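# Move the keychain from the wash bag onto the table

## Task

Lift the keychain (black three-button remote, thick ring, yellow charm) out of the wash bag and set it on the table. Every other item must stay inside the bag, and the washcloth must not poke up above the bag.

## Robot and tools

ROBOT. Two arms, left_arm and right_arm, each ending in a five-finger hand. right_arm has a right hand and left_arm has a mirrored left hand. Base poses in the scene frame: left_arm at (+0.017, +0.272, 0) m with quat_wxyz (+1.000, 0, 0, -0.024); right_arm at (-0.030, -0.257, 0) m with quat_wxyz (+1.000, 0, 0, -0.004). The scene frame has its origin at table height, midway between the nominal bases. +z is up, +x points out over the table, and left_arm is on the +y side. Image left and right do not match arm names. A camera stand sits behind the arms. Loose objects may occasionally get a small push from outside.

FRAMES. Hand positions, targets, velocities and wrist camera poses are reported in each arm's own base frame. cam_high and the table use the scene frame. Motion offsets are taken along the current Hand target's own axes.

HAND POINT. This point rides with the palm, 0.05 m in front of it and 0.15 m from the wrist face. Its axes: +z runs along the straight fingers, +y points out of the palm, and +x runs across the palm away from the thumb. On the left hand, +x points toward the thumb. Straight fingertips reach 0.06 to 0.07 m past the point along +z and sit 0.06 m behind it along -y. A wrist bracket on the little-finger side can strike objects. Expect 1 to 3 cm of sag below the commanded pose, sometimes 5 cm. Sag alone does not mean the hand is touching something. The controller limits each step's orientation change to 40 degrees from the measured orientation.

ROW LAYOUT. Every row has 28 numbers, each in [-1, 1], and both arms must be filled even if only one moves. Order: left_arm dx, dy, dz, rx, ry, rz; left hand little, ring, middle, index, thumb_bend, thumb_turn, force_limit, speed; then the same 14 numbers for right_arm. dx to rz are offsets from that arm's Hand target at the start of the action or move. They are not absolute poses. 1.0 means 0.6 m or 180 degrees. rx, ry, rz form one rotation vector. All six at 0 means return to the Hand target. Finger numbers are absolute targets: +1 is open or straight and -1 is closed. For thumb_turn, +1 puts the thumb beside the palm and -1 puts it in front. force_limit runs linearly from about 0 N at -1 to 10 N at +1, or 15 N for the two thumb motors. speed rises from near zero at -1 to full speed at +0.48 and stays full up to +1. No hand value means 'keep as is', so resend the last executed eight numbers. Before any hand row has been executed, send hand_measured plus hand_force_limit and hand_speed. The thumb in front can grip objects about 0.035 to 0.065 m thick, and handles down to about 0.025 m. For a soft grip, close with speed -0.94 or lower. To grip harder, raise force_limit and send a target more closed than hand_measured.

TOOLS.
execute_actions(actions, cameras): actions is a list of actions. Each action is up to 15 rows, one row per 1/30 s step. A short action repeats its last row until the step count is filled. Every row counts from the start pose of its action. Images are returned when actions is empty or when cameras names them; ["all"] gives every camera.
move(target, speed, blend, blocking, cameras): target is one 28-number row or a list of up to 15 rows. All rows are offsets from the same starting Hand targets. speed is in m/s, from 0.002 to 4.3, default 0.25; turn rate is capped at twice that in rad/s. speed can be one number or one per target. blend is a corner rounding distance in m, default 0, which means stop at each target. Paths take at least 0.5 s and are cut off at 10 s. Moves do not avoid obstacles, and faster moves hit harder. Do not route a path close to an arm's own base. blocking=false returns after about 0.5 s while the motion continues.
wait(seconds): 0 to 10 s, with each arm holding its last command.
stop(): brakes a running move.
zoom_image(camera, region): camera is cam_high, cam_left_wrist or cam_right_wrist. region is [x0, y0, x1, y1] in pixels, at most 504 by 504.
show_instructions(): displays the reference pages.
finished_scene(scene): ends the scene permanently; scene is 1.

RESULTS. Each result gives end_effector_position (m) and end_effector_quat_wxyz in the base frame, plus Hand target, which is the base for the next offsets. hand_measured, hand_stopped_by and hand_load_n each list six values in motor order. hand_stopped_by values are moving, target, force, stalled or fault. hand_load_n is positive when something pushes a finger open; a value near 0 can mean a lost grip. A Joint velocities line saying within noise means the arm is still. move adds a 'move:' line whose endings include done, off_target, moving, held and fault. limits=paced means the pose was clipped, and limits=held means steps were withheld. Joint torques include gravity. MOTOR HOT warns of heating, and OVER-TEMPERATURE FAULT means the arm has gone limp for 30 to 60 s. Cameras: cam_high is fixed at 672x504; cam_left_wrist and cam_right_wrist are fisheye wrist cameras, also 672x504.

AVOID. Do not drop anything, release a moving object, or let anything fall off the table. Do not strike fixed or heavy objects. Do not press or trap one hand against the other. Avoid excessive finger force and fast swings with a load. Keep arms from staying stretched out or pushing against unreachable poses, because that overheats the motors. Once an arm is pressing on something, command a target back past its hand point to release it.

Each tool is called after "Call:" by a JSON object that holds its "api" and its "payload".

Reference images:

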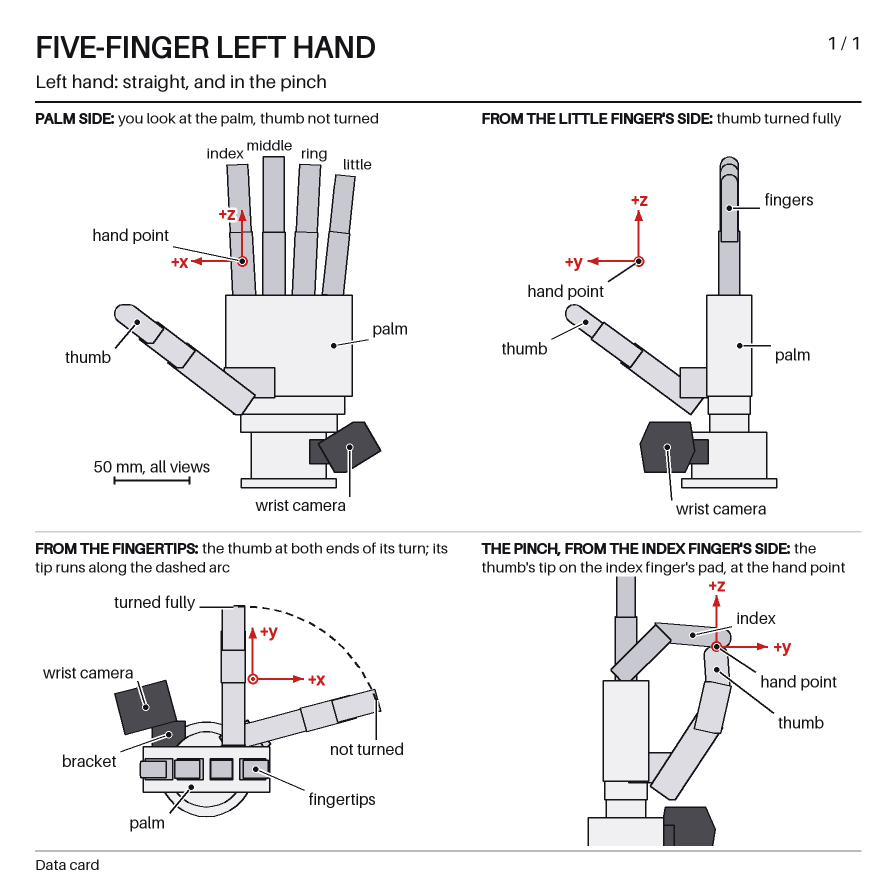

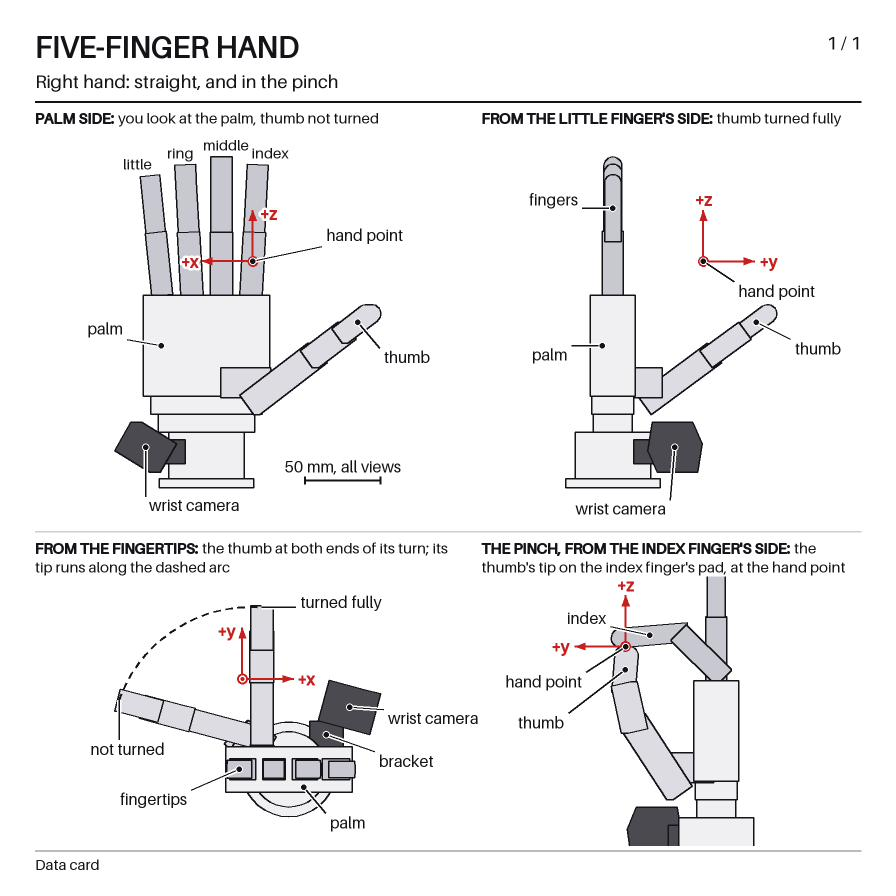

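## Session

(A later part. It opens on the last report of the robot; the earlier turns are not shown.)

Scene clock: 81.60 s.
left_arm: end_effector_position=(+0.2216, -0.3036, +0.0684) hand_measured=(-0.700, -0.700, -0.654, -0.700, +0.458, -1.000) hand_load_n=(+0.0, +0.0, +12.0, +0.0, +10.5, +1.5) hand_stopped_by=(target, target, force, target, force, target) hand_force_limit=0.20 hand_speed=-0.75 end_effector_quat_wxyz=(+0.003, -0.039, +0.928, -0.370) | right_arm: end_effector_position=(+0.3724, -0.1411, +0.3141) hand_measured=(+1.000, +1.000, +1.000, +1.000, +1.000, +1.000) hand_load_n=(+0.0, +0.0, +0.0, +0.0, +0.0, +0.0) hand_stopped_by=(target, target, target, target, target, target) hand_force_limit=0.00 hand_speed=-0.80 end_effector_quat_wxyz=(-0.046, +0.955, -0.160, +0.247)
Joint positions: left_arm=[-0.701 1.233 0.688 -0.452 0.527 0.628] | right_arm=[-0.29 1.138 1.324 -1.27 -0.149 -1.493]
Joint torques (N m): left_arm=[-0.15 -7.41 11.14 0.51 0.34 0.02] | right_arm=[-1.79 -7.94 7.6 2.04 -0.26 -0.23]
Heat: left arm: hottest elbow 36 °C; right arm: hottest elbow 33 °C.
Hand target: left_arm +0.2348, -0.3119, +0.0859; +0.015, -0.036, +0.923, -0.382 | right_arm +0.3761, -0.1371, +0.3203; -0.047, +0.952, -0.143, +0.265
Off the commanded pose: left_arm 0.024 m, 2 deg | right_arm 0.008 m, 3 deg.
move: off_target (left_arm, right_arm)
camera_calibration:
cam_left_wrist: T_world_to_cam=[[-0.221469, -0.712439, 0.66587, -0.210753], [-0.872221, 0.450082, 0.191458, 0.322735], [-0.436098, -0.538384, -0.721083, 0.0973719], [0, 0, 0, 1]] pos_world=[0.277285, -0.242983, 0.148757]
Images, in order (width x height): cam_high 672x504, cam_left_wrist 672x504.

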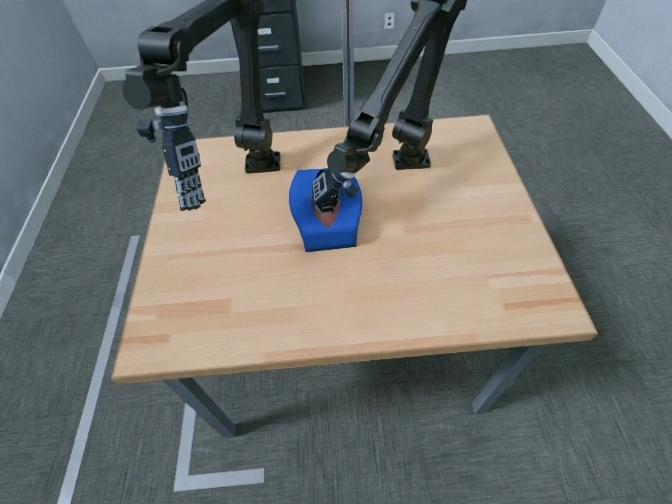

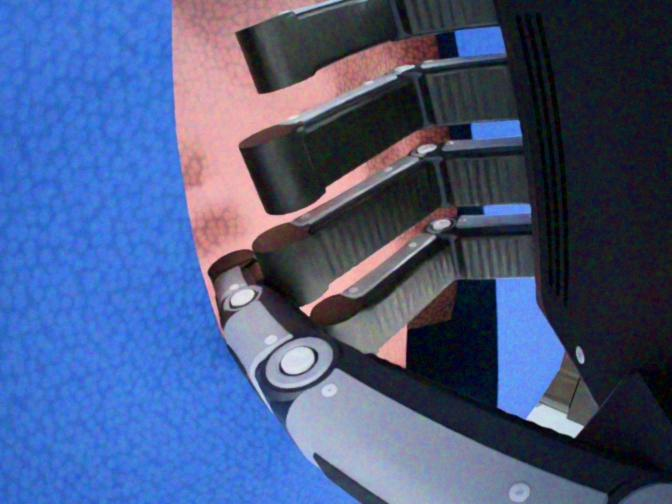

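Call:
{"api": "move", "payload": {"target": [0,-0.0353,-0.0353,0,0,0,-0.7,-0.7,-0.7,-0.7,0.1,-1,0.2,-0.75,0,0,0,0,0,0,1,1,1,1,1,1,0,-0.8], "speed": 0.08, "cameras": ["cam_left_wrist","cam_high"]}}

Scene clock: 83.93 s.
left_arm: end_effector_position=(+0.2204, -0.3026, +0.0953) hand_measured=(-0.700, -0.700, -0.654, -0.700, +0.458, -1.000) hand_load_n=(+0.0, +0.0, +12.0, +0.0, +10.5, +1.0) hand_stopped_by=(target, target, force, target, force, target) hand_force_limit=0.20 hand_speed=-0.75 end_effector_quat_wxyz=(+0.001, -0.039, +0.929, -0.368) | right_arm: end_effector_position=(+0.3724, -0.1411, +0.3141) hand_measured=(+1.000, +1.000, +1.000, +1.000, +1.000, +1.000) hand_load_n=(+0.0, +0.0, +0.0, +0.0, +0.0, +0.0) hand_stopped_by=(target, target, target, target, target, target) hand_force_limit=0.00 hand_speed=-0.80 end_effector_quat_wxyz=(-0.046, +0.955, -0.160, +0.247)
Joint positions: left_arm=[-0.701 1.189 0.735 -0.548 0.527 0.628] | right_arm=[-0.29 1.138 1.324 -1.27 -0.149 -1.493]
Joint torques (N m): left_arm=[0.73 -7.24 12.18 0.55 0.33 0.02] | right_arm=[-1.85 -8.29 7.64 1.96 -0.26 -0.22]
Heat: left arm: hottest elbow 36 °C; right arm: hottest elbow 33 °C.
Hand target: left_arm +0.2349, -0.3120, +0.1160; +0.015, -0.036, +0.923, -0.383 | right_arm +0.3761, -0.1371, +0.3203; -0.047, +0.952, -0.143, +0.265
Off the commanded pose: left_arm 0.027 m, 2 deg | right_arm 0.008 m, 3 deg.
move: off_target (left_arm, right_arm)
camera_calibration:
cam_left_wrist: T_world_to_cam=[[-0.218501, -0.714922, 0.664186, -0.229473], [-0.871328, 0.449389, 0.197071, 0.315174], [-0.439368, -0.535664, -0.721124, 0.118369], [0, 0, 0, 1]] pos_world=[0.276487, -0.242285, 0.17566]
Images, in order (width x height): cam_high 672x504, cam_left_wrist 672x504.

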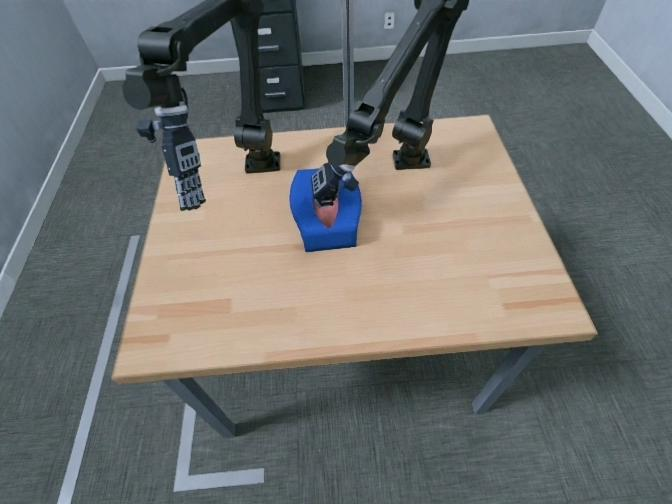

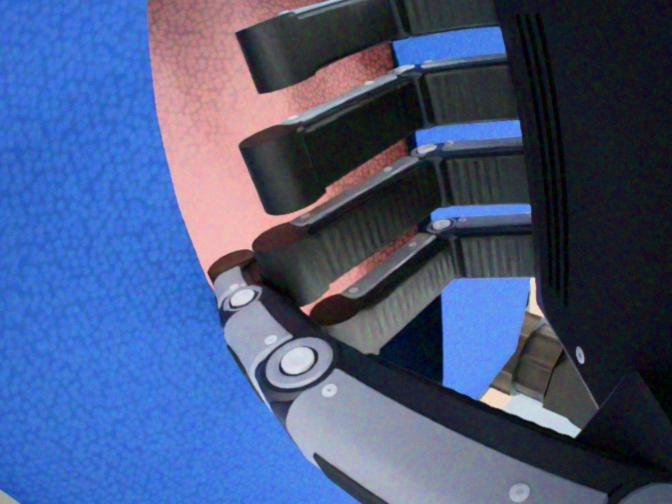

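Call:
{"api": "move", "payload": {"target": [0,-0.0471,-0.0471,0,0,0,-0.7,-0.7,-0.7,-0.7,0.1,-1,0.2,-0.75,0,0,0,0,0,0,1,1,1,1,1,1,0,-0.8], "speed": 0.1, "cameras": ["cam_left_wrist","cam_high"]}}

Scene clock: 85.70 s.
left_arm: end_effector_position=(+0.2215, -0.3036, +0.1343) hand_measured=(-0.700, -0.700, -0.654, -0.700, +0.458, -1.000) hand_load_n=(+0.0, +0.0, +12.0, +0.0, +10.5, +1.0) hand_stopped_by=(target, target, force, target, force, target) hand_force_limit=0.20 hand_speed=-0.75 end_effector_quat_wxyz=(+0.001, -0.039, +0.929, -0.368) | right_arm: end_effector_position=(+0.3724, -0.1411, +0.3141) hand_measured=(+1.000, +1.000, +1.000, +1.000, +1.000, +1.000) hand_load_n=(+0.0, +0.0, +0.0, +0.0, +0.0, +0.0) hand_stopped_by=(target, target, target, target, target, target) hand_force_limit=0.00 hand_speed=-0.80 end_effector_quat_wxyz=(-0.046, +0.955, -0.160, +0.247)
Joint positions: left_arm=[-0.701 1.146 0.812 -0.67 0.527 0.628] | right_arm=[-0.29 1.138 1.324 -1.27 -0.149 -1.493]
Joint torques (N m): left_arm=[0.32 -7.12 12.79 0.32 0.36 0.01] | right_arm=[-1.85 -9.05 7.45 2.09 -0.26 -0.23]
Heat: left arm: hottest elbow 36 °C; right arm: hottest elbow 33 °C.
Hand target: left_arm +0.2349, -0.3120, +0.1559; +0.015, -0.036, +0.923, -0.382 | right_arm +0.3761, -0.1371, +0.3203; -0.047, +0.952, -0.143, +0.265
Off the commanded pose: left_arm 0.027 m, 2 deg | right_arm 0.008 m, 3 deg.
move: off_target (left_arm, right_arm)
camera_calibration:
cam_left_wrist: T_world_to_cam=[[-0.218569, -0.714904, 0.664183, -0.255756], [-0.871352, 0.449389, 0.196964, 0.308881], [-0.439288, -0.535687, -0.721156, 0.146473], [0, 0, 0, 1]] pos_world=[0.277587, -0.243185, 0.21466]
Images, in order (width x height): cam_high 672x504, cam_left_wrist 672x504.

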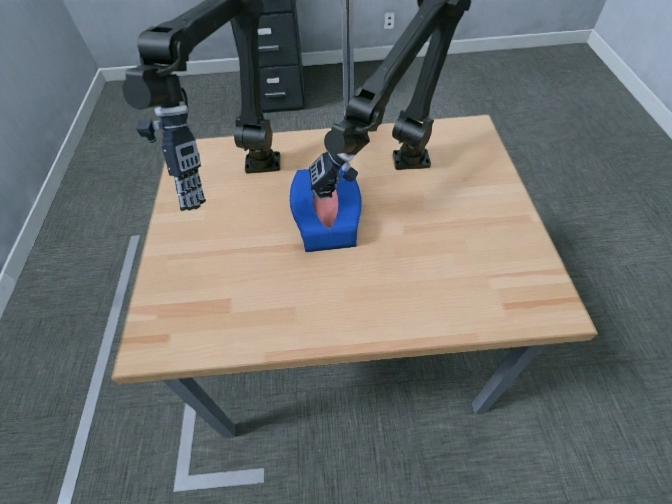

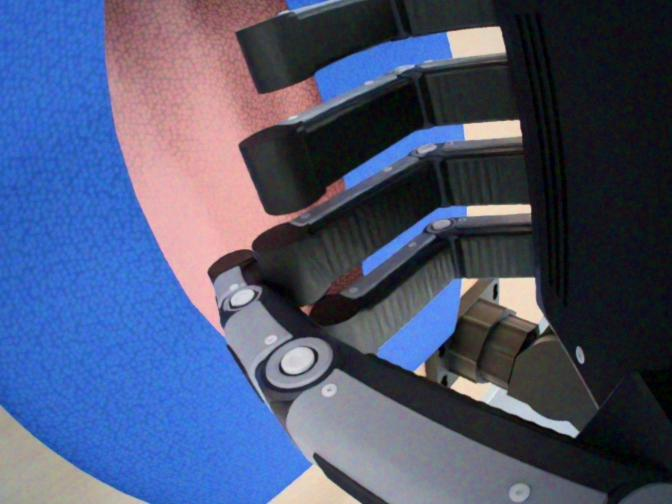

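Call:
{"api": "move", "payload": {"target": [[0,0.0353,0.0353,0,0,0,-0.1,-0.1,-0.1,-0.1,0.8,-1,0.2,-0.5,0,0,0,0,0,0,1,1,1,1,1,1,0,-0.8],[0,0.1178,0.1178,0,0,0,-0.1,-0.1,-0.1,-0.1,0.8,-1,0.2,-0.5,0,0,0,0,0,0,1,1,1,1,1,1,0,-0.8]], "speed": [0.15,0.08], "cameras": ["cam_left_wrist"]}}

Scene clock: 91.23 s.
left_arm: end_effector_position=(+0.2318, -0.3123, +0.0615) hand_measured=(-0.100, -0.100, -0.100, -0.100, +0.800, -1.000) hand_load_n=(+0.0, +0.0, -0.5, +0.0, +0.0, +0.0) hand_stopped_by=(target, target, target, target, target, target) hand_force_limit=0.20 hand_speed=-0.50 end_effector_quat_wxyz=(+0.014, -0.034, +0.924, -0.380) | right_arm: end_effector_position=(+0.3724, -0.1411, +0.3141) hand_measured=(+1.000, +1.000, +1.000, +1.000, +1.000, +1.000) hand_load_n=(+0.0, +0.0, +0.0, +0.0, +0.0, +0.0) hand_stopped_by=(target, target, target, target, target, target) hand_force_limit=0.00 hand_speed=-0.80 end_effector_quat_wxyz=(-0.046, +0.955, -0.160, +0.247)
Joint positions: left_arm=[-0.701 1.268 0.687 -0.386 0.527 0.628] | right_arm=[-0.29 1.138 1.324 -1.27 -0.149 -1.493]
Joint torques (N m): left_arm=[0.21 -6.18 7.27 1.89 0.34 0.06] | right_arm=[-1.96 -8 7.56 1.98 -0.24 -0.21]
Heat: left arm: hottest elbow 37 °C; right arm: hottest elbow 33 °C.
Hand target: left_arm +0.2349, -0.3120, +0.0559; +0.015, -0.036, +0.923, -0.382 | right_arm +0.3761, -0.1371, +0.3203; -0.047, +0.952, -0.143, +0.265
Off the commanded pose: left_arm 0.006 m, 0 deg | right_arm 0.008 m, 3 deg.
move: off_target (right_arm)
camera_calibration:
cam_left_wrist: T_world_to_cam=[[-0.237306, -0.699066, 0.674532, -0.202699], [-0.876366, 0.453644, 0.161831, 0.340781], [-0.419128, -0.552733, -0.72029, 0.0838044], [0, 0, 0, 1]] pos_world=[0.285672, -0.249972, 0.141941]
Images, in order (width x height): cam_left_wrist 672x504.

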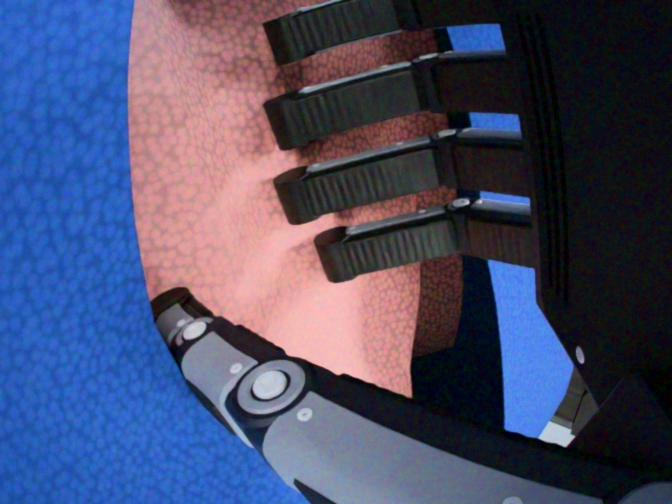

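Call:
{"api": "move", "payload": {"target": [0,0.0165,0.0165,0,0,0,-0.1,-0.1,-0.1,-0.1,0.8,-1,0.2,-0.5,0,0,0,0,0,0,1,1,1,1,1,1,0,-0.8], "speed": 0.05, "cameras": ["cam_left_wrist"]}}

Scene clock: 92.70 s.
left_arm: end_effector_position=(+0.2341, -0.3152, +0.0537) hand_measured=(-0.100, -0.100, -0.100, -0.100, +0.800, -1.000) hand_load_n=(+0.0, +0.0, -1.0, -1.0, +0.0, -0.5) hand_stopped_by=(target, target, target, target, target, target) hand_force_limit=0.20 hand_speed=-0.50 end_effector_quat_wxyz=(+0.017, -0.031, +0.922, -0.386) | right_arm: end_effector_position=(+0.3724, -0.1411, +0.3141) hand_measured=(+1.000, +1.000, +1.000, +1.000, +1.000, +1.000) hand_load_n=(+0.0, +0.0, +0.0, +0.0, +0.0, +0.0) hand_stopped_by=(target, target, target, target, target, target) hand_force_limit=0.00 hand_speed=-0.80 end_effector_quat_wxyz=(-0.046, +0.955, -0.160, +0.247)
Joint positions: left_arm=[-0.701 1.286 0.673 -0.337 0.532 0.628] | right_arm=[-0.29 1.138 1.324 -1.27 -0.149 -1.493]
Joint torques (N m): left_arm=[-0.56 -5.3 6.65 1.76 0.17 0.03] | right_arm=[-1.73 -8.7 7.46 1.92 -0.24 -0.24]
Heat: left arm: hottest elbow 37 °C; right arm: hottest elbow 33 °C.
Hand target: left_arm +0.2349, -0.3120, +0.0419; +0.015, -0.036, +0.923, -0.383 | right_arm +0.3761, -0.1371, +0.3203; -0.047, +0.952, -0.143, +0.265
Off the commanded pose: left_arm 0.012 m, 1 deg | right_arm 0.008 m, 3 deg.
move: off_target (left_arm, right_arm)
camera_calibration:
cam_left_wrist: T_world_to_cam=[[-0.245866, -0.689379, 0.6814, -0.19433], [-0.876698, 0.458016, 0.147046, 0.34762], [-0.413463, -0.561228, -0.716988, 0.0732628], [0, 0, 0, 1]] pos_world=[0.28727, -0.252065, 0.133829]
Images, in order (width x height): cam_left_wrist 672x504.

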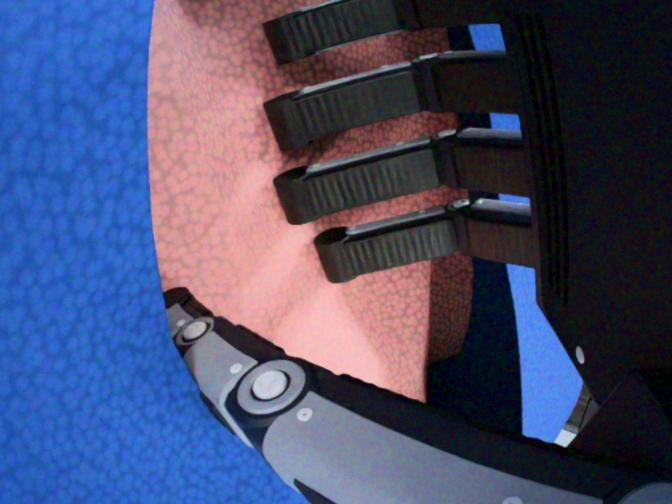

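Call:
{"api": "move", "payload": {"target": [0,0,0,0,0,0,-0.1,-0.1,-0.1,-0.1,0.1,-1,0.2,-0.8,0,0,0,0,0,0,1,1,1,1,1,1,0,-0.8], "speed": 0.05, "cameras": ["cam_left_wrist"]}}

Scene clock: 96.33 s.
left_arm: end_effector_position=(+0.2343, -0.3152, +0.0524) hand_measured=(-0.100, -0.100, -0.100, -0.100, +0.102, -1.000) hand_load_n=(-0.5, -1.0, +1.0, +0.0, +1.5, +0.0) hand_stopped_by=(target, target, target, target, target, target) hand_force_limit=0.20 hand_speed=-0.80 end_effector_quat_wxyz=(+0.017, -0.032, +0.922, -0.386) | right_arm: end_effector_position=(+0.3724, -0.1411, +0.3141) hand_measured=(+1.000, +1.000, +1.000, +1.000, +1.000, +1.000) hand_load_n=(+0.0, +0.0, +0.0, +0.0, +0.0, +0.0) hand_stopped_by=(target, target, target, target, target, target) hand_force_limit=0.00 hand_speed=-0.80 end_effector_quat_wxyz=(-0.046, +0.955, -0.160, +0.247)
Joint positions: left_arm=[-0.7 1.289 0.672 -0.334 0.532 0.628] | right_arm=[-0.29 1.138 1.324 -1.27 -0.149 -1.493]
Joint torques (N m): left_arm=[0.5 -5.71 6.67 1.54 0.13 0.04] | right_arm=[-2.02 -8.41 7.57 2 -0.27 -0.22]
Heat: left arm: hottest elbow 37 °C; right arm: hottest elbow 33 °C.
Hand target: left_arm +0.2349, -0.3120, +0.0419; +0.015, -0.036, +0.923, -0.383 | right_arm +0.3761, -0.1371, +0.3203; -0.047, +0.952, -0.143, +0.265
Off the commanded pose: left_arm 0.011 m, 1 deg | right_arm 0.008 m, 3 deg.
move: off_target (left_arm, right_arm)
camera_calibration:
cam_left_wrist: T_world_to_cam=[[-0.245044, -0.689996, 0.681072, -0.193719], [-0.876741, 0.457582, 0.148133, 0.347833], [-0.413858, -0.560825, -0.717075, 0.0726818], [0, 0, 0, 1]] pos_world=[0.28757, -0.252066, 0.13253]
Images, in order (width x height): cam_left_wrist 672x504.

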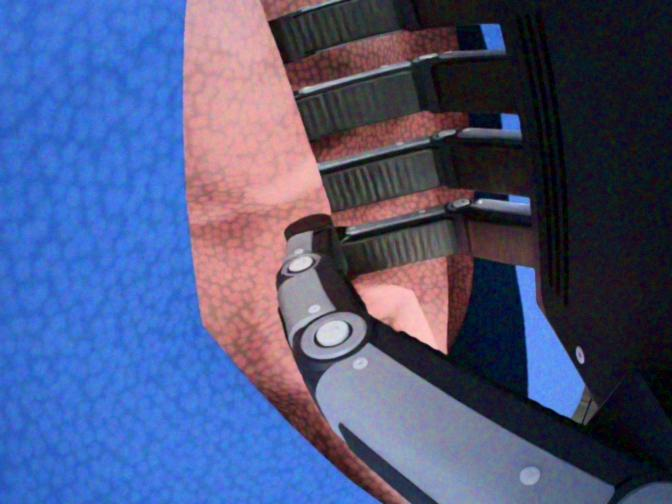

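Call:
{"api": "move", "payload": {"target": [0,0,0,0,0,0,-0.45,-0.45,-0.45,-0.45,0.1,-1,0.2,-0.85,0,0,0,0,0,0,1,1,1,1,1,1,0,-0.8], "speed": 0.05, "cameras": ["cam_left_wrist"]}}

Scene clock: 98.17 s.
left_arm: end_effector_position=(+0.2337, -0.3145, +0.0499) hand_measured=(-0.450, -0.450, -0.194, -0.222, +0.102, -1.000) hand_load_n=(+0.0, +3.5, +5.5, +8.5, +5.5, +3.0) hand_stopped_by=(target, target, force, force, target, target) hand_force_limit=0.20 hand_speed=-0.85 end_effector_quat_wxyz=(+0.015, -0.032, +0.923, -0.384) | right_arm: end_effector_position=(+0.3724, -0.1411, +0.3141) hand_measured=(+1.000, +1.000, +1.000, +1.000, +1.000, +1.000) hand_load_n=(+0.0, +0.0, +0.0, -0.5, +0.0, +0.0) hand_stopped_by=(target, target, target, target, target, target) hand_force_limit=0.00 hand_speed=-0.80 end_effector_quat_wxyz=(-0.046, +0.955, -0.160, +0.247)
Joint positions: left_arm=[-0.7 1.295 0.67 -0.332 0.532 0.628] | right_arm=[-0.29 1.138 1.324 -1.27 -0.149 -1.493]
Joint torques (N m): left_arm=[0.67 -6.18 6.95 1.63 0.18 -0.02] | right_arm=[-1.85 -8.82 7.39 1.94 -0.22 -0.26]
Heat: left arm: hottest elbow 37 °C; right arm: hottest elbow 33 °C.
Hand target: left_arm +0.2350, -0.3120, +0.0420; +0.015, -0.036, +0.923, -0.383 | right_arm +0.3761, -0.1371, +0.3203; -0.047, +0.952, -0.143, +0.265
Off the commanded pose: left_arm 0.008 m, 0 deg | right_arm 0.008 m, 3 deg.
move: off_target (right_arm)
camera_calibration:
cam_left_wrist: T_world_to_cam=[[-0.241793, -0.692574, 0.679616, -0.193142], [-0.876285, 0.456653, 0.153596, 0.346699], [-0.416726, -0.558399, -0.717308, 0.0723842], [0, 0, 0, 1]] pos_world=[0.287271, -0.251668, 0.129933]
Images, in order (width x height): cam_left_wrist 672x504.

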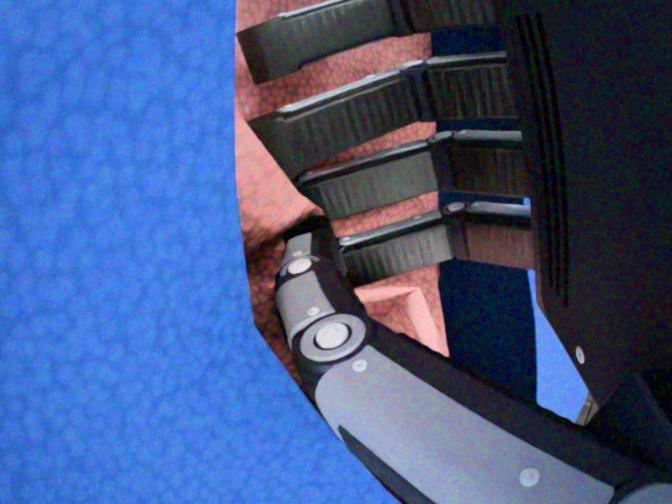

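Call:
{"api": "move", "payload": {"target": [0,-0.0471,-0.0471,0,0,0,-0.45,-0.45,-0.45,-0.45,0.1,-1,0.2,-0.85,0,0,0,0,0,0,1,1,1,1,1,1,0,-0.8], "speed": 0.08, "cameras": ["cam_left_wrist","cam_high"]}}

Scene clock: 99.77 s.
left_arm: end_effector_position=(+0.2194, -0.3019, +0.0618) hand_measured=(-0.450, -0.450, -0.194, -0.222, +0.102, -1.000) hand_load_n=(+0.0, +2.5, +7.0, +9.0, +5.5, +3.0) hand_stopped_by=(target, target, force, force, target, target) hand_force_limit=0.20 hand_speed=-0.85 end_effector_quat_wxyz=(+0.001, -0.036, +0.929, -0.369) | right_arm: end_effector_position=(+0.3724, -0.1411, +0.3141) hand_measured=(+1.000, +1.000, +1.000, +1.000, +1.000, +1.000) hand_load_n=(+0.0, +0.0, +0.0, +0.0, +0.0, +0.0) hand_stopped_by=(target, target, target, target, target, target) hand_force_limit=0.00 hand_speed=-0.80 end_effector_quat_wxyz=(-0.046, +0.955, -0.160, +0.247)
Joint positions: left_arm=[-0.7 1.241 0.675 -0.438 0.532 0.636] | right_arm=[-0.29 1.138 1.324 -1.27 -0.149 -1.493]
Joint torques (N m): left_arm=[-0.21 -7.82 11.54 0.4 0.22 0.02] | right_arm=[-1.9 -8.64 7.56 1.88 -0.26 -0.26]
Heat: left arm: hottest elbow 37 °C; right arm: hottest elbow 33 °C.
Hand target: left_arm +0.2350, -0.3120, +0.0820; +0.015, -0.036, +0.923, -0.383 | right_arm +0.3761, -0.1371, +0.3203; -0.047, +0.952, -0.143, +0.265
Off the commanded pose: left_arm 0.027 m, 2 deg | right_arm 0.008 m, 3 deg.
move: off_target (left_arm, right_arm)
camera_calibration:
cam_left_wrist: T_world_to_cam=[[-0.225063, -0.711901, 0.66524, -0.204626], [-0.868424, 0.456149, 0.19434, 0.32217], [-0.441799, -0.533972, -0.720894, 0.0952201], [0, 0, 0, 1]] pos_world=[0.275794, -0.241786, 0.142158]
Images, in order (width x height): cam_high 672x504, cam_left_wrist 672x504.

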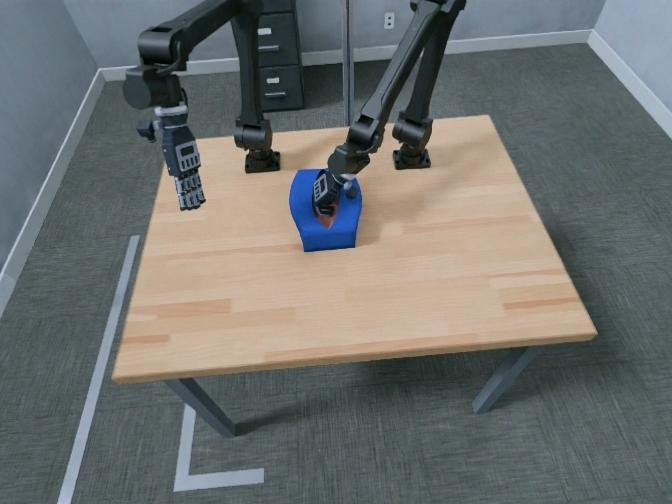

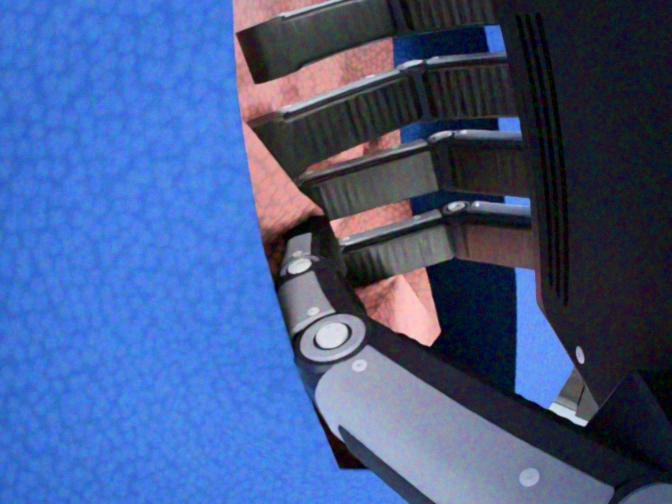

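Call:
{"api": "move", "payload": {"target": [-0.0187,-0.1072,-0.0815,0,0,0,-0.45,-0.45,-0.45,-0.45,0.1,-1,0.2,-0.85,0,0,0,0,0,0,1,1,1,1,1,1,0,-0.8], "speed": 0.12, "cameras": ["cam_left_wrist","cam_high"]}}

Scene clock: 101.90 s.
left_arm: end_effector_position=(+0.2301, -0.3111, +0.1341) hand_measured=(-0.450, -0.450, -0.194, -0.222, +0.102, -1.000) hand_load_n=(+0.0, +2.0, +7.0, +9.0, +5.5, +3.0) hand_stopped_by=(target, target, force, force, target, target) hand_force_limit=0.20 hand_speed=-0.85 end_effector_quat_wxyz=(-0.006, -0.042, +0.931, -0.364) | right_arm: end_effector_position=(+0.3724, -0.1411, +0.3141) hand_measured=(+1.000, +1.000, +1.000, +1.000, +1.000, +1.000) hand_load_n=(+0.0, +0.0, +0.0, +0.0, +0.0, +0.0) hand_stopped_by=(target, target, target, target, target, target) hand_force_limit=0.00 hand_speed=-0.80 end_effector_quat_wxyz=(-0.046, +0.955, -0.160, +0.247)
Joint positions: left_arm=[-0.7 1.191 0.849 -0.679 0.53 0.628] | right_arm=[-0.29 1.138 1.324 -1.27 -0.149 -1.493]
Joint torques (N m): left_arm=[0.15 -6.71 13.6 0.4 0.27 0.01] | right_arm=[-1.73 -8.53 7.39 1.95 -0.25 -0.24]
Heat: left arm: hottest elbow 37 °C; right arm: hottest elbow 33 °C.
Hand target: left_arm +0.2470, -0.3219, +0.1620; +0.015, -0.036, +0.923, -0.383 | right_arm +0.3761, -0.1371, +0.3203; -0.047, +0.952, -0.143, +0.265
Off the commanded pose: left_arm 0.034 m, 3 deg | right_arm 0.008 m, 3 deg.
move: off_target (left_arm, right_arm)
camera_calibration:
cam_left_wrist: T_world_to_cam=[[-0.209199, -0.720867, 0.660747, -0.262729], [-0.86784, 0.448261, 0.21428, 0.316388], [-0.450654, -0.528596, -0.719373, 0.150637], [0, 0, 0, 1]] pos_world=[0.287497, -0.25159, 0.214166]
Images, in order (width x height): cam_high 672x504, cam_left_wrist 672x504.

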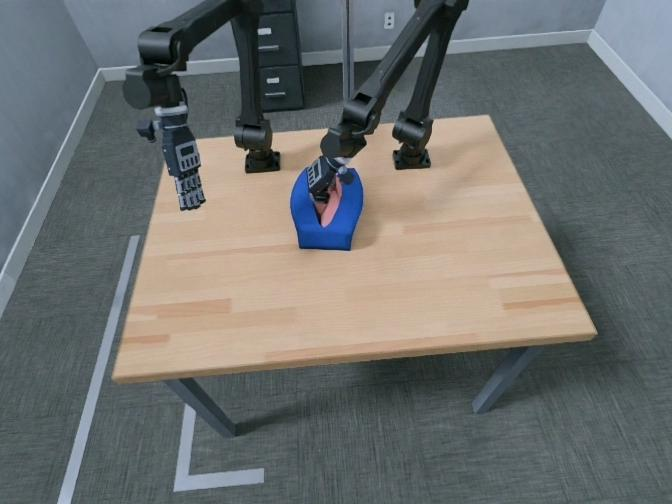

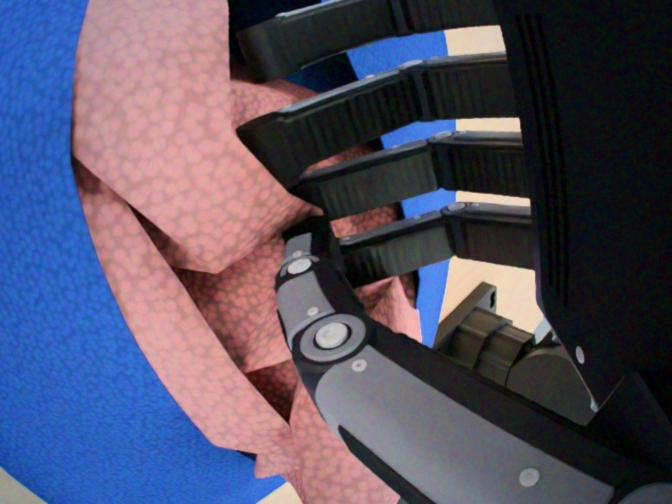

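Call:
{"api": "move", "payload": {"target": [0,-0.1414,-0.1414,0,0,0,-0.45,-0.45,-0.45,-0.45,0.1,-1,0.2,-0.85,0,0,0,0,0,0,1,1,1,1,1,1,0,-0.8], "speed": 0.12, "cameras": ["cam_left_wrist","cam_high"]}}

Scene clock: 104.33 s.
left_arm: end_effector_position=(+0.2368, -0.3161, +0.2573) hand_measured=(-0.450, -0.450, -0.194, -0.222, +0.102, -1.000) hand_load_n=(+0.0, +1.5, +7.0, +8.5, +5.5, +3.0) hand_stopped_by=(target, target, force, force, target, target) hand_force_limit=0.20 hand_speed=-0.85 end_effector_quat_wxyz=(+0.000, -0.038, +0.929, -0.367) | right_arm: end_effector_position=(+0.3724, -0.1411, +0.3141) hand_measured=(+1.000, +1.000, +1.000, +1.000, +1.000, +1.000) hand_load_n=(+0.0, +0.0, +0.0, +0.0, +0.0, +0.0) hand_stopped_by=(target, target, target, target, target, target) hand_force_limit=0.00 hand_speed=-0.80 end_effector_quat_wxyz=(-0.046, +0.955, -0.160, +0.247)
Joint positions: left_arm=[-0.7 1.145 1.141 -1.004 0.529 0.633] | right_arm=[-0.29 1.138 1.324 -1.27 -0.149 -1.493]
Joint torques (N m): left_arm=[-0.26 -7.3 13.7 0.55 0.29 -0.02] | right_arm=[-1.96 -8.53 7.47 1.95 -0.27 -0.26]
Heat: left arm: hottest elbow 37 °C; right arm: hottest elbow 33 °C.
Hand target: left_arm +0.2469, -0.3219, +0.2818; +0.015, -0.036, +0.923, -0.382 | right_arm +0.3761, -0.1371, +0.3203; -0.047, +0.952, -0.143, +0.265
Off the commanded pose: left_arm 0.027 m, 3 deg | right_arm 0.008 m, 3 deg.
move: off_target (left_arm, right_arm)
camera_calibration:
cam_left_wrist: T_world_to_cam=[[-0.219944, -0.715796, 0.662768, -0.342679], [-0.869485, 0.451883, 0.199494, 0.303266], [-0.442291, -0.532389, -0.721762, 0.237122], [0, 0, 0, 1]] pos_world=[0.293192, -0.256087, 0.337762]
Images, in order (width x height): cam_high 672x504, cam_left_wrist 672x504.

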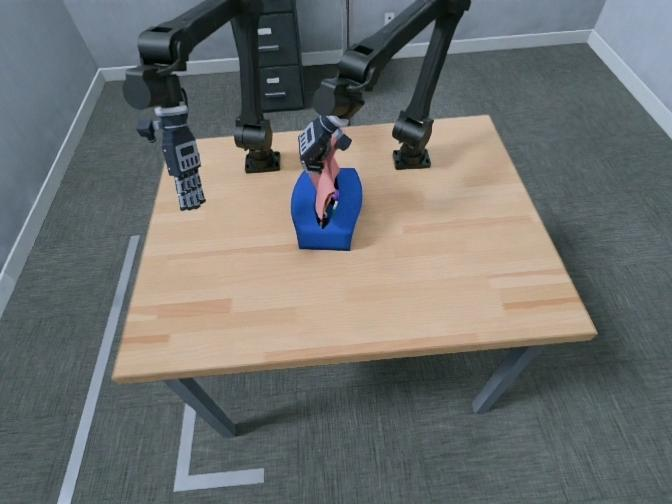

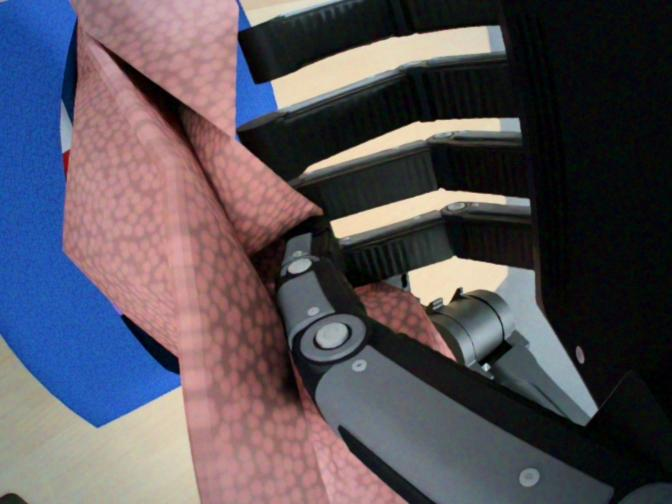

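Call:
{"api": "move", "payload": {"target": [0,-0.1296,-0.1296,0,0,0,-0.45,-0.45,-0.45,-0.45,0.1,-1,0.2,-0.85,0,0,0,0,0,0,1,1,1,1,1,1,0,-0.8], "speed": 0.12, "cameras": ["cam_left_wrist","cam_high"]}}

Call:
{"api": "zoom_image", "payload": {"camera": "cam_high", "region": [270, 125, 410, 265]}}

Scene clock: 106.70 s.
left_arm: end_effector_position=(+0.2394, -0.3182, +0.3722) hand_measured=(-0.450, -0.450, -0.194, -0.222, +0.102, -1.000) hand_load_n=(-0.5, +1.5, +7.0, +8.5, +5.0, +3.5) hand_stopped_by=(target, target, force, force, target, target) hand_force_limit=0.20 hand_speed=-0.85 end_effector_quat_wxyz=(+0.004, -0.036, +0.928, -0.371) | right_arm: end_effector_position=(+0.3724, -0.1411, +0.3141) hand_measured=(+1.000, +1.000, +1.000, +1.000, +1.000, +1.000) hand_load_n=(+0.0, +0.0, +0.0, +0.0, +0.0, +0.0) hand_stopped_by=(target, target, target, target, target, target) hand_force_limit=0.00 hand_speed=-0.80 end_effector_quat_wxyz=(-0.046, +0.955, -0.160, +0.247)
Joint positions: left_arm=[-0.7 1.189 1.477 -1.285 0.529 0.633] | right_arm=[-0.29 1.138 1.324 -1.27 -0.149 -1.493]
Joint torques (N m): left_arm=[0.09 -7.06 13.52 0.44 0.28 0.06] | right_arm=[-1.67 -8.59 7.54 1.98 -0.27 -0.22]
Heat: left arm: hottest elbow 37 °C; right arm: hottest elbow 33 °C.
Hand target: left_arm +0.2470, -0.3219, +0.3919; +0.015, -0.036, +0.923, -0.382 | right_arm +0.3761, -0.1371, +0.3203; -0.047, +0.952, -0.143, +0.265
Off the commanded pose: left_arm 0.021 m, 2 deg | right_arm 0.008 m, 3 deg.
move: off_target (left_arm, right_arm)
camera_calibration:
cam_left_wrist: T_world_to_cam=[[-0.225928, -0.710668, 0.666264, -0.418047], [-0.87123, 0.45338, 0.188164, 0.288743], [-0.435793, -0.537957, -0.721586, 0.316605], [0, 0, 0, 1]] pos_world=[0.295087, -0.257683, 0.452656]
Images, in order (width x height): cam_high 672x504, cam_left_wrist 672x504.

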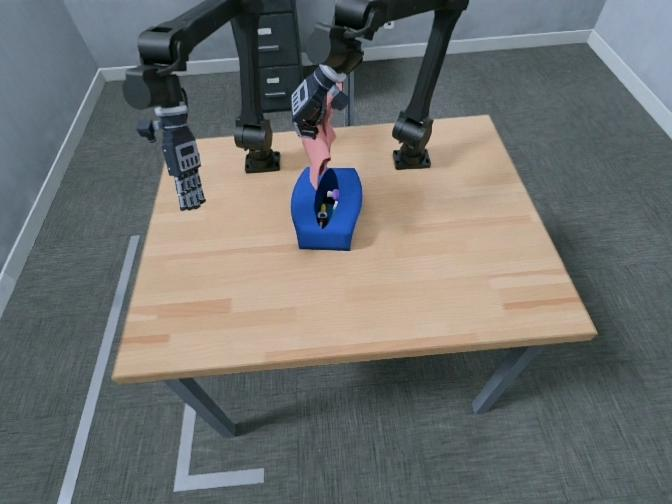

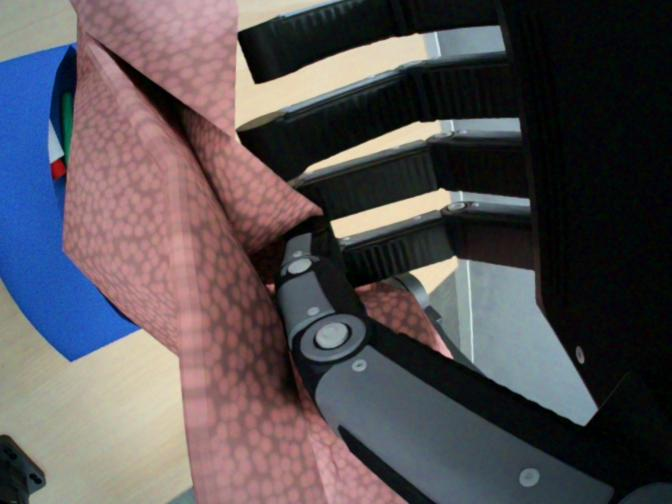

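Scaled by 3.600 from the camera's 672x504 image, which has a finer 960x720 frame.

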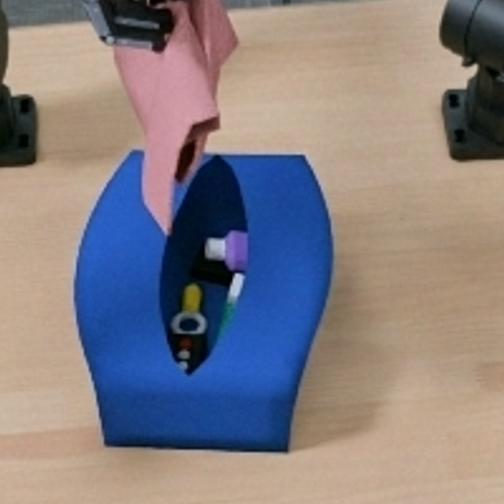

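Call:
{"api": "move", "payload": {"target": [[0,-0.0471,-0.0471,0,0,0,-0.45,-0.45,-0.45,-0.45,0.1,-1,0.2,-0.85,0,0,0,0,0,0,1,1,1,1,1,1,0,-0.8],[-0.3018,0.2983,-0.388,0,-0.1964,-0.1964,-0.45,-0.45,-0.45,-0.45,0.1,-1,0.2,-0.85,0,0,0,0,0,0,1,1,1,1,1,1,0,-0.8]], "speed": [0.12,0.2], "blend": 0.02, "cameras": ["cam_left_wrist","cam_high"]}}

Call:
{"api": "zoom_image", "payload": {"camera": "cam_high", "region": [270, 145, 390, 265]}}

Scene clock: 113.17 s.
left_arm: end_effector_position=(+0.3919, -0.0204, +0.4091) hand_measured=(-0.450, -0.450, -0.194, -0.222, +0.102, -1.000) hand_load_n=(+0.0, +1.5, +7.0, +8.5, +5.0, +3.5) hand_stopped_by=(target, target, force, force, target, target) hand_force_limit=0.20 hand_speed=-0.85 end_effector_quat_wxyz=(+0.149, -0.428, +0.828, -0.330) | right_arm: end_effector_position=(+0.3724, -0.1411, +0.3141) hand_measured=(+1.000, +1.000, +1.000, +1.000, +1.000, +1.000) hand_load_n=(+0.0, +0.0, +0.0, +0.0, +0.0, +0.0) hand_stopped_by=(target, target, target, target, target, target) hand_force_limit=0.00 hand_speed=-0.80 end_effector_quat_wxyz=(-0.046, +0.955, -0.160, +0.247)
Joint positions: left_arm=[0.177 1.226 1.617 -1.417 0.53 0.642] | right_arm=[-0.29 1.138 1.324 -1.27 -0.149 -1.493]
Joint torques (N m): left_arm=[-0.26 -6.42 13.15 1.59 0.33 -0.03] | right_arm=[-2.02 -8.7 7.53 1.96 -0.26 -0.26]
Heat: left arm: hottest elbow 37 °C; right arm: hottest elbow 33 °C.
Hand target: left_arm +0.4050, -0.0176, +0.4299; +0.175, -0.423, +0.822, -0.340 | right_arm +0.3761, -0.1371, +0.3203; -0.047, +0.952, -0.143, +0.265
Off the commanded pose: left_arm 0.025 m, 3 deg | right_arm 0.008 m, 3 deg.
move: off_target (left_arm, right_arm)
camera_calibration:
cam_left_wrist: T_world_to_cam=[[0.414103, -0.630277, 0.656711, -0.44178], [-0.903457, -0.372459, 0.212227, 0.265534], [0.110836, -0.681194, -0.723665, 0.353622], [0, 0, 0, 1]] pos_world=[0.383647, 0.0613412, 0.489672]
Images, in order (width x height): cam_high 672x504, cam_left_wrist 672x504.

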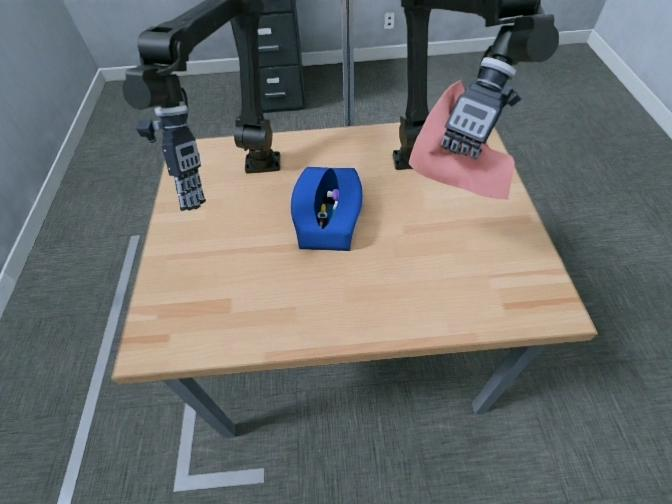

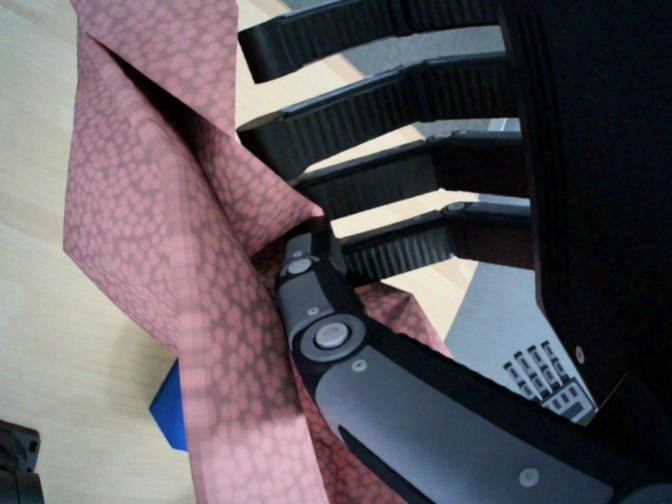

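Scaled by 4.200 from the camera's 672x504 image, which has a finer 960x720 frame.

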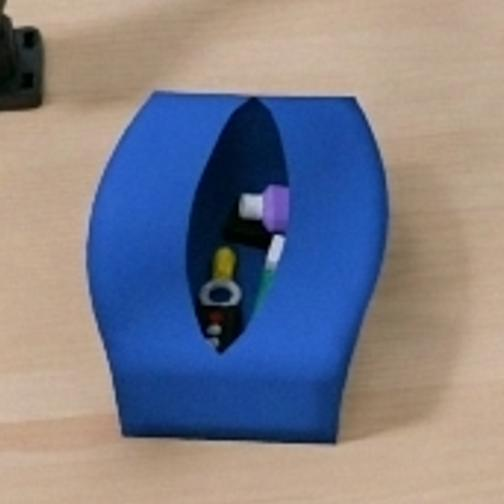

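Call:
{"api": "move", "payload": {"target": [0,0,0,0,0,0,-0.45,-0.45,-0.45,-0.45,0.1,-1,0.2,-0.85,-0.2972,-0.527,-0.0297,0.1527,-0.0516,-0.2659,1,1,1,1,1,1,0,-0.8], "speed": 0.3, "cameras": ["cam_right_wrist","cam_high"]}}

Call:
{"api": "zoom_image", "payload": {"camera": "cam_right_wrist", "region": [150, 100, 504, 420]}}

Scene clock: 117.10 s.
left_arm: end_effector_position=(+0.3919, -0.0204, +0.4091) hand_measured=(-0.450, -0.450, -0.194, -0.222, +0.102, -1.000) hand_load_n=(+0.0, +1.0, +7.0, +8.5, +5.0, +3.5) hand_stopped_by=(target, target, force, force, target, target) hand_force_limit=0.20 hand_speed=-0.85 end_effector_quat_wxyz=(+0.149, -0.428, +0.828, -0.330) | right_arm: end_effector_position=(+0.2918, +0.2063, +0.2916) hand_measured=(+1.000, +1.000, +1.000, +1.000, +1.000, +1.000) hand_load_n=(+0.0, +0.0, +0.0, +0.0, +0.0, +0.0) hand_stopped_by=(target, target, target, target, target, target) hand_force_limit=0.00 hand_speed=-0.80 end_effector_quat_wxyz=(-0.158, +0.912, +0.322, +0.197)
Joint positions: left_arm=[0.177 1.226 1.617 -1.417 0.53 0.642] | right_arm=[0.694 1.017 1.18 -1.245 -0.155 -1.516]
Joint torques (N m): left_arm=[-0.38 -6.36 13.31 1.69 0.32 -0.03] | right_arm=[-1.79 -4.48 9.87 1.89 0.19 0.07]
Heat: left arm: hottest elbow 38 °C; right arm: hottest elbow 33 °C.
Hand target: left_arm +0.4050, -0.0176, +0.4299; +0.175, -0.423, +0.822, -0.340 | right_arm +0.2990, +0.2176, +0.3004; -0.166, +0.908, +0.321, +0.212
Off the commanded pose: left_arm 0.025 m, 3 deg | right_arm 0.016 m, 2 deg.
move: off_target (left_arm, right_arm)
camera_calibration:
cam_right_wrist: T_world_to_cam=[[0.806766, -0.590866, -0.00242685, -0.114866], [-0.590418, -0.806301, 0.0358381, 0.330195], [-0.0231323, -0.0274801, -0.999355, 0.42264], [0, 0, 0, 1]] pos_world=[0.2974, 0.20998, 0.410255]
Images, in order (width x height): cam_high 672x504, cam_right_wrist 672x504.

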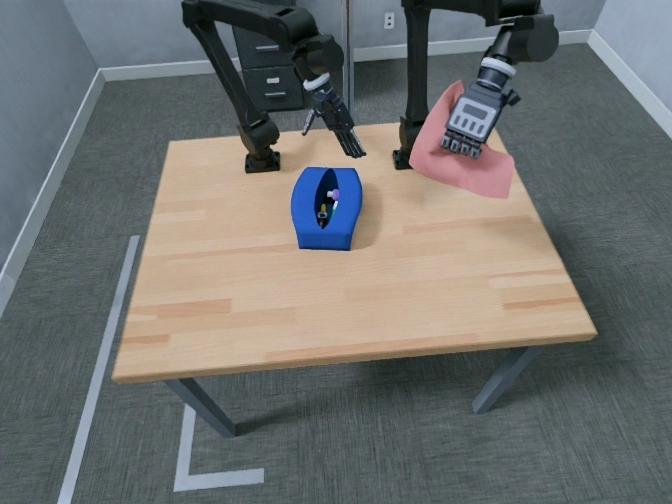

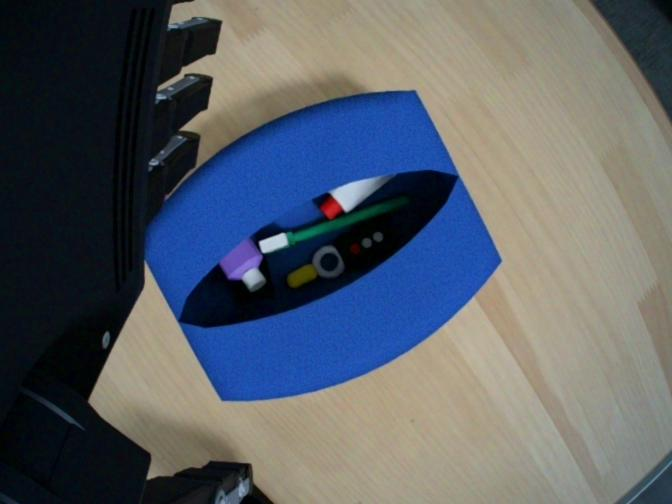

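Scaled by 1.424 from the camera's 672x504 image, which has a finer 960x720 frame.

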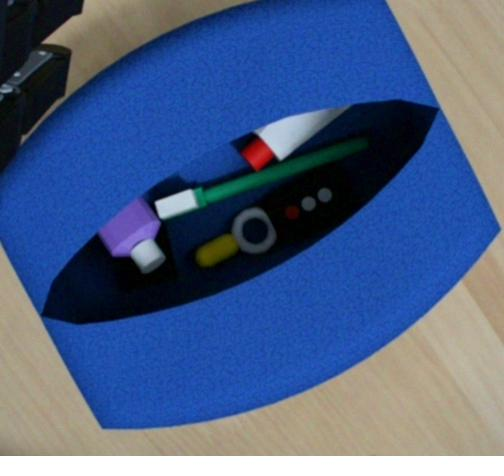

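Call:
{"api": "zoom_image", "payload": {"camera": "cam_right_wrist", "region": [270, 200, 420, 310]}}

Scaled by 3.360 from the camera's 672x504 image, which has a finer 960x720 frame.

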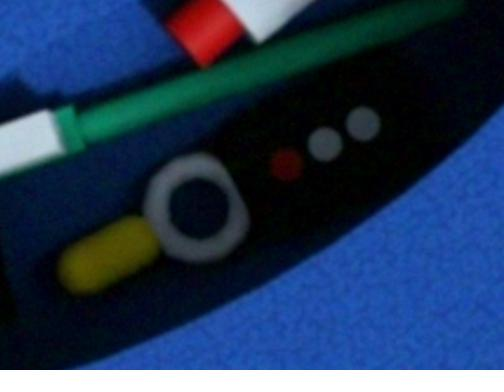

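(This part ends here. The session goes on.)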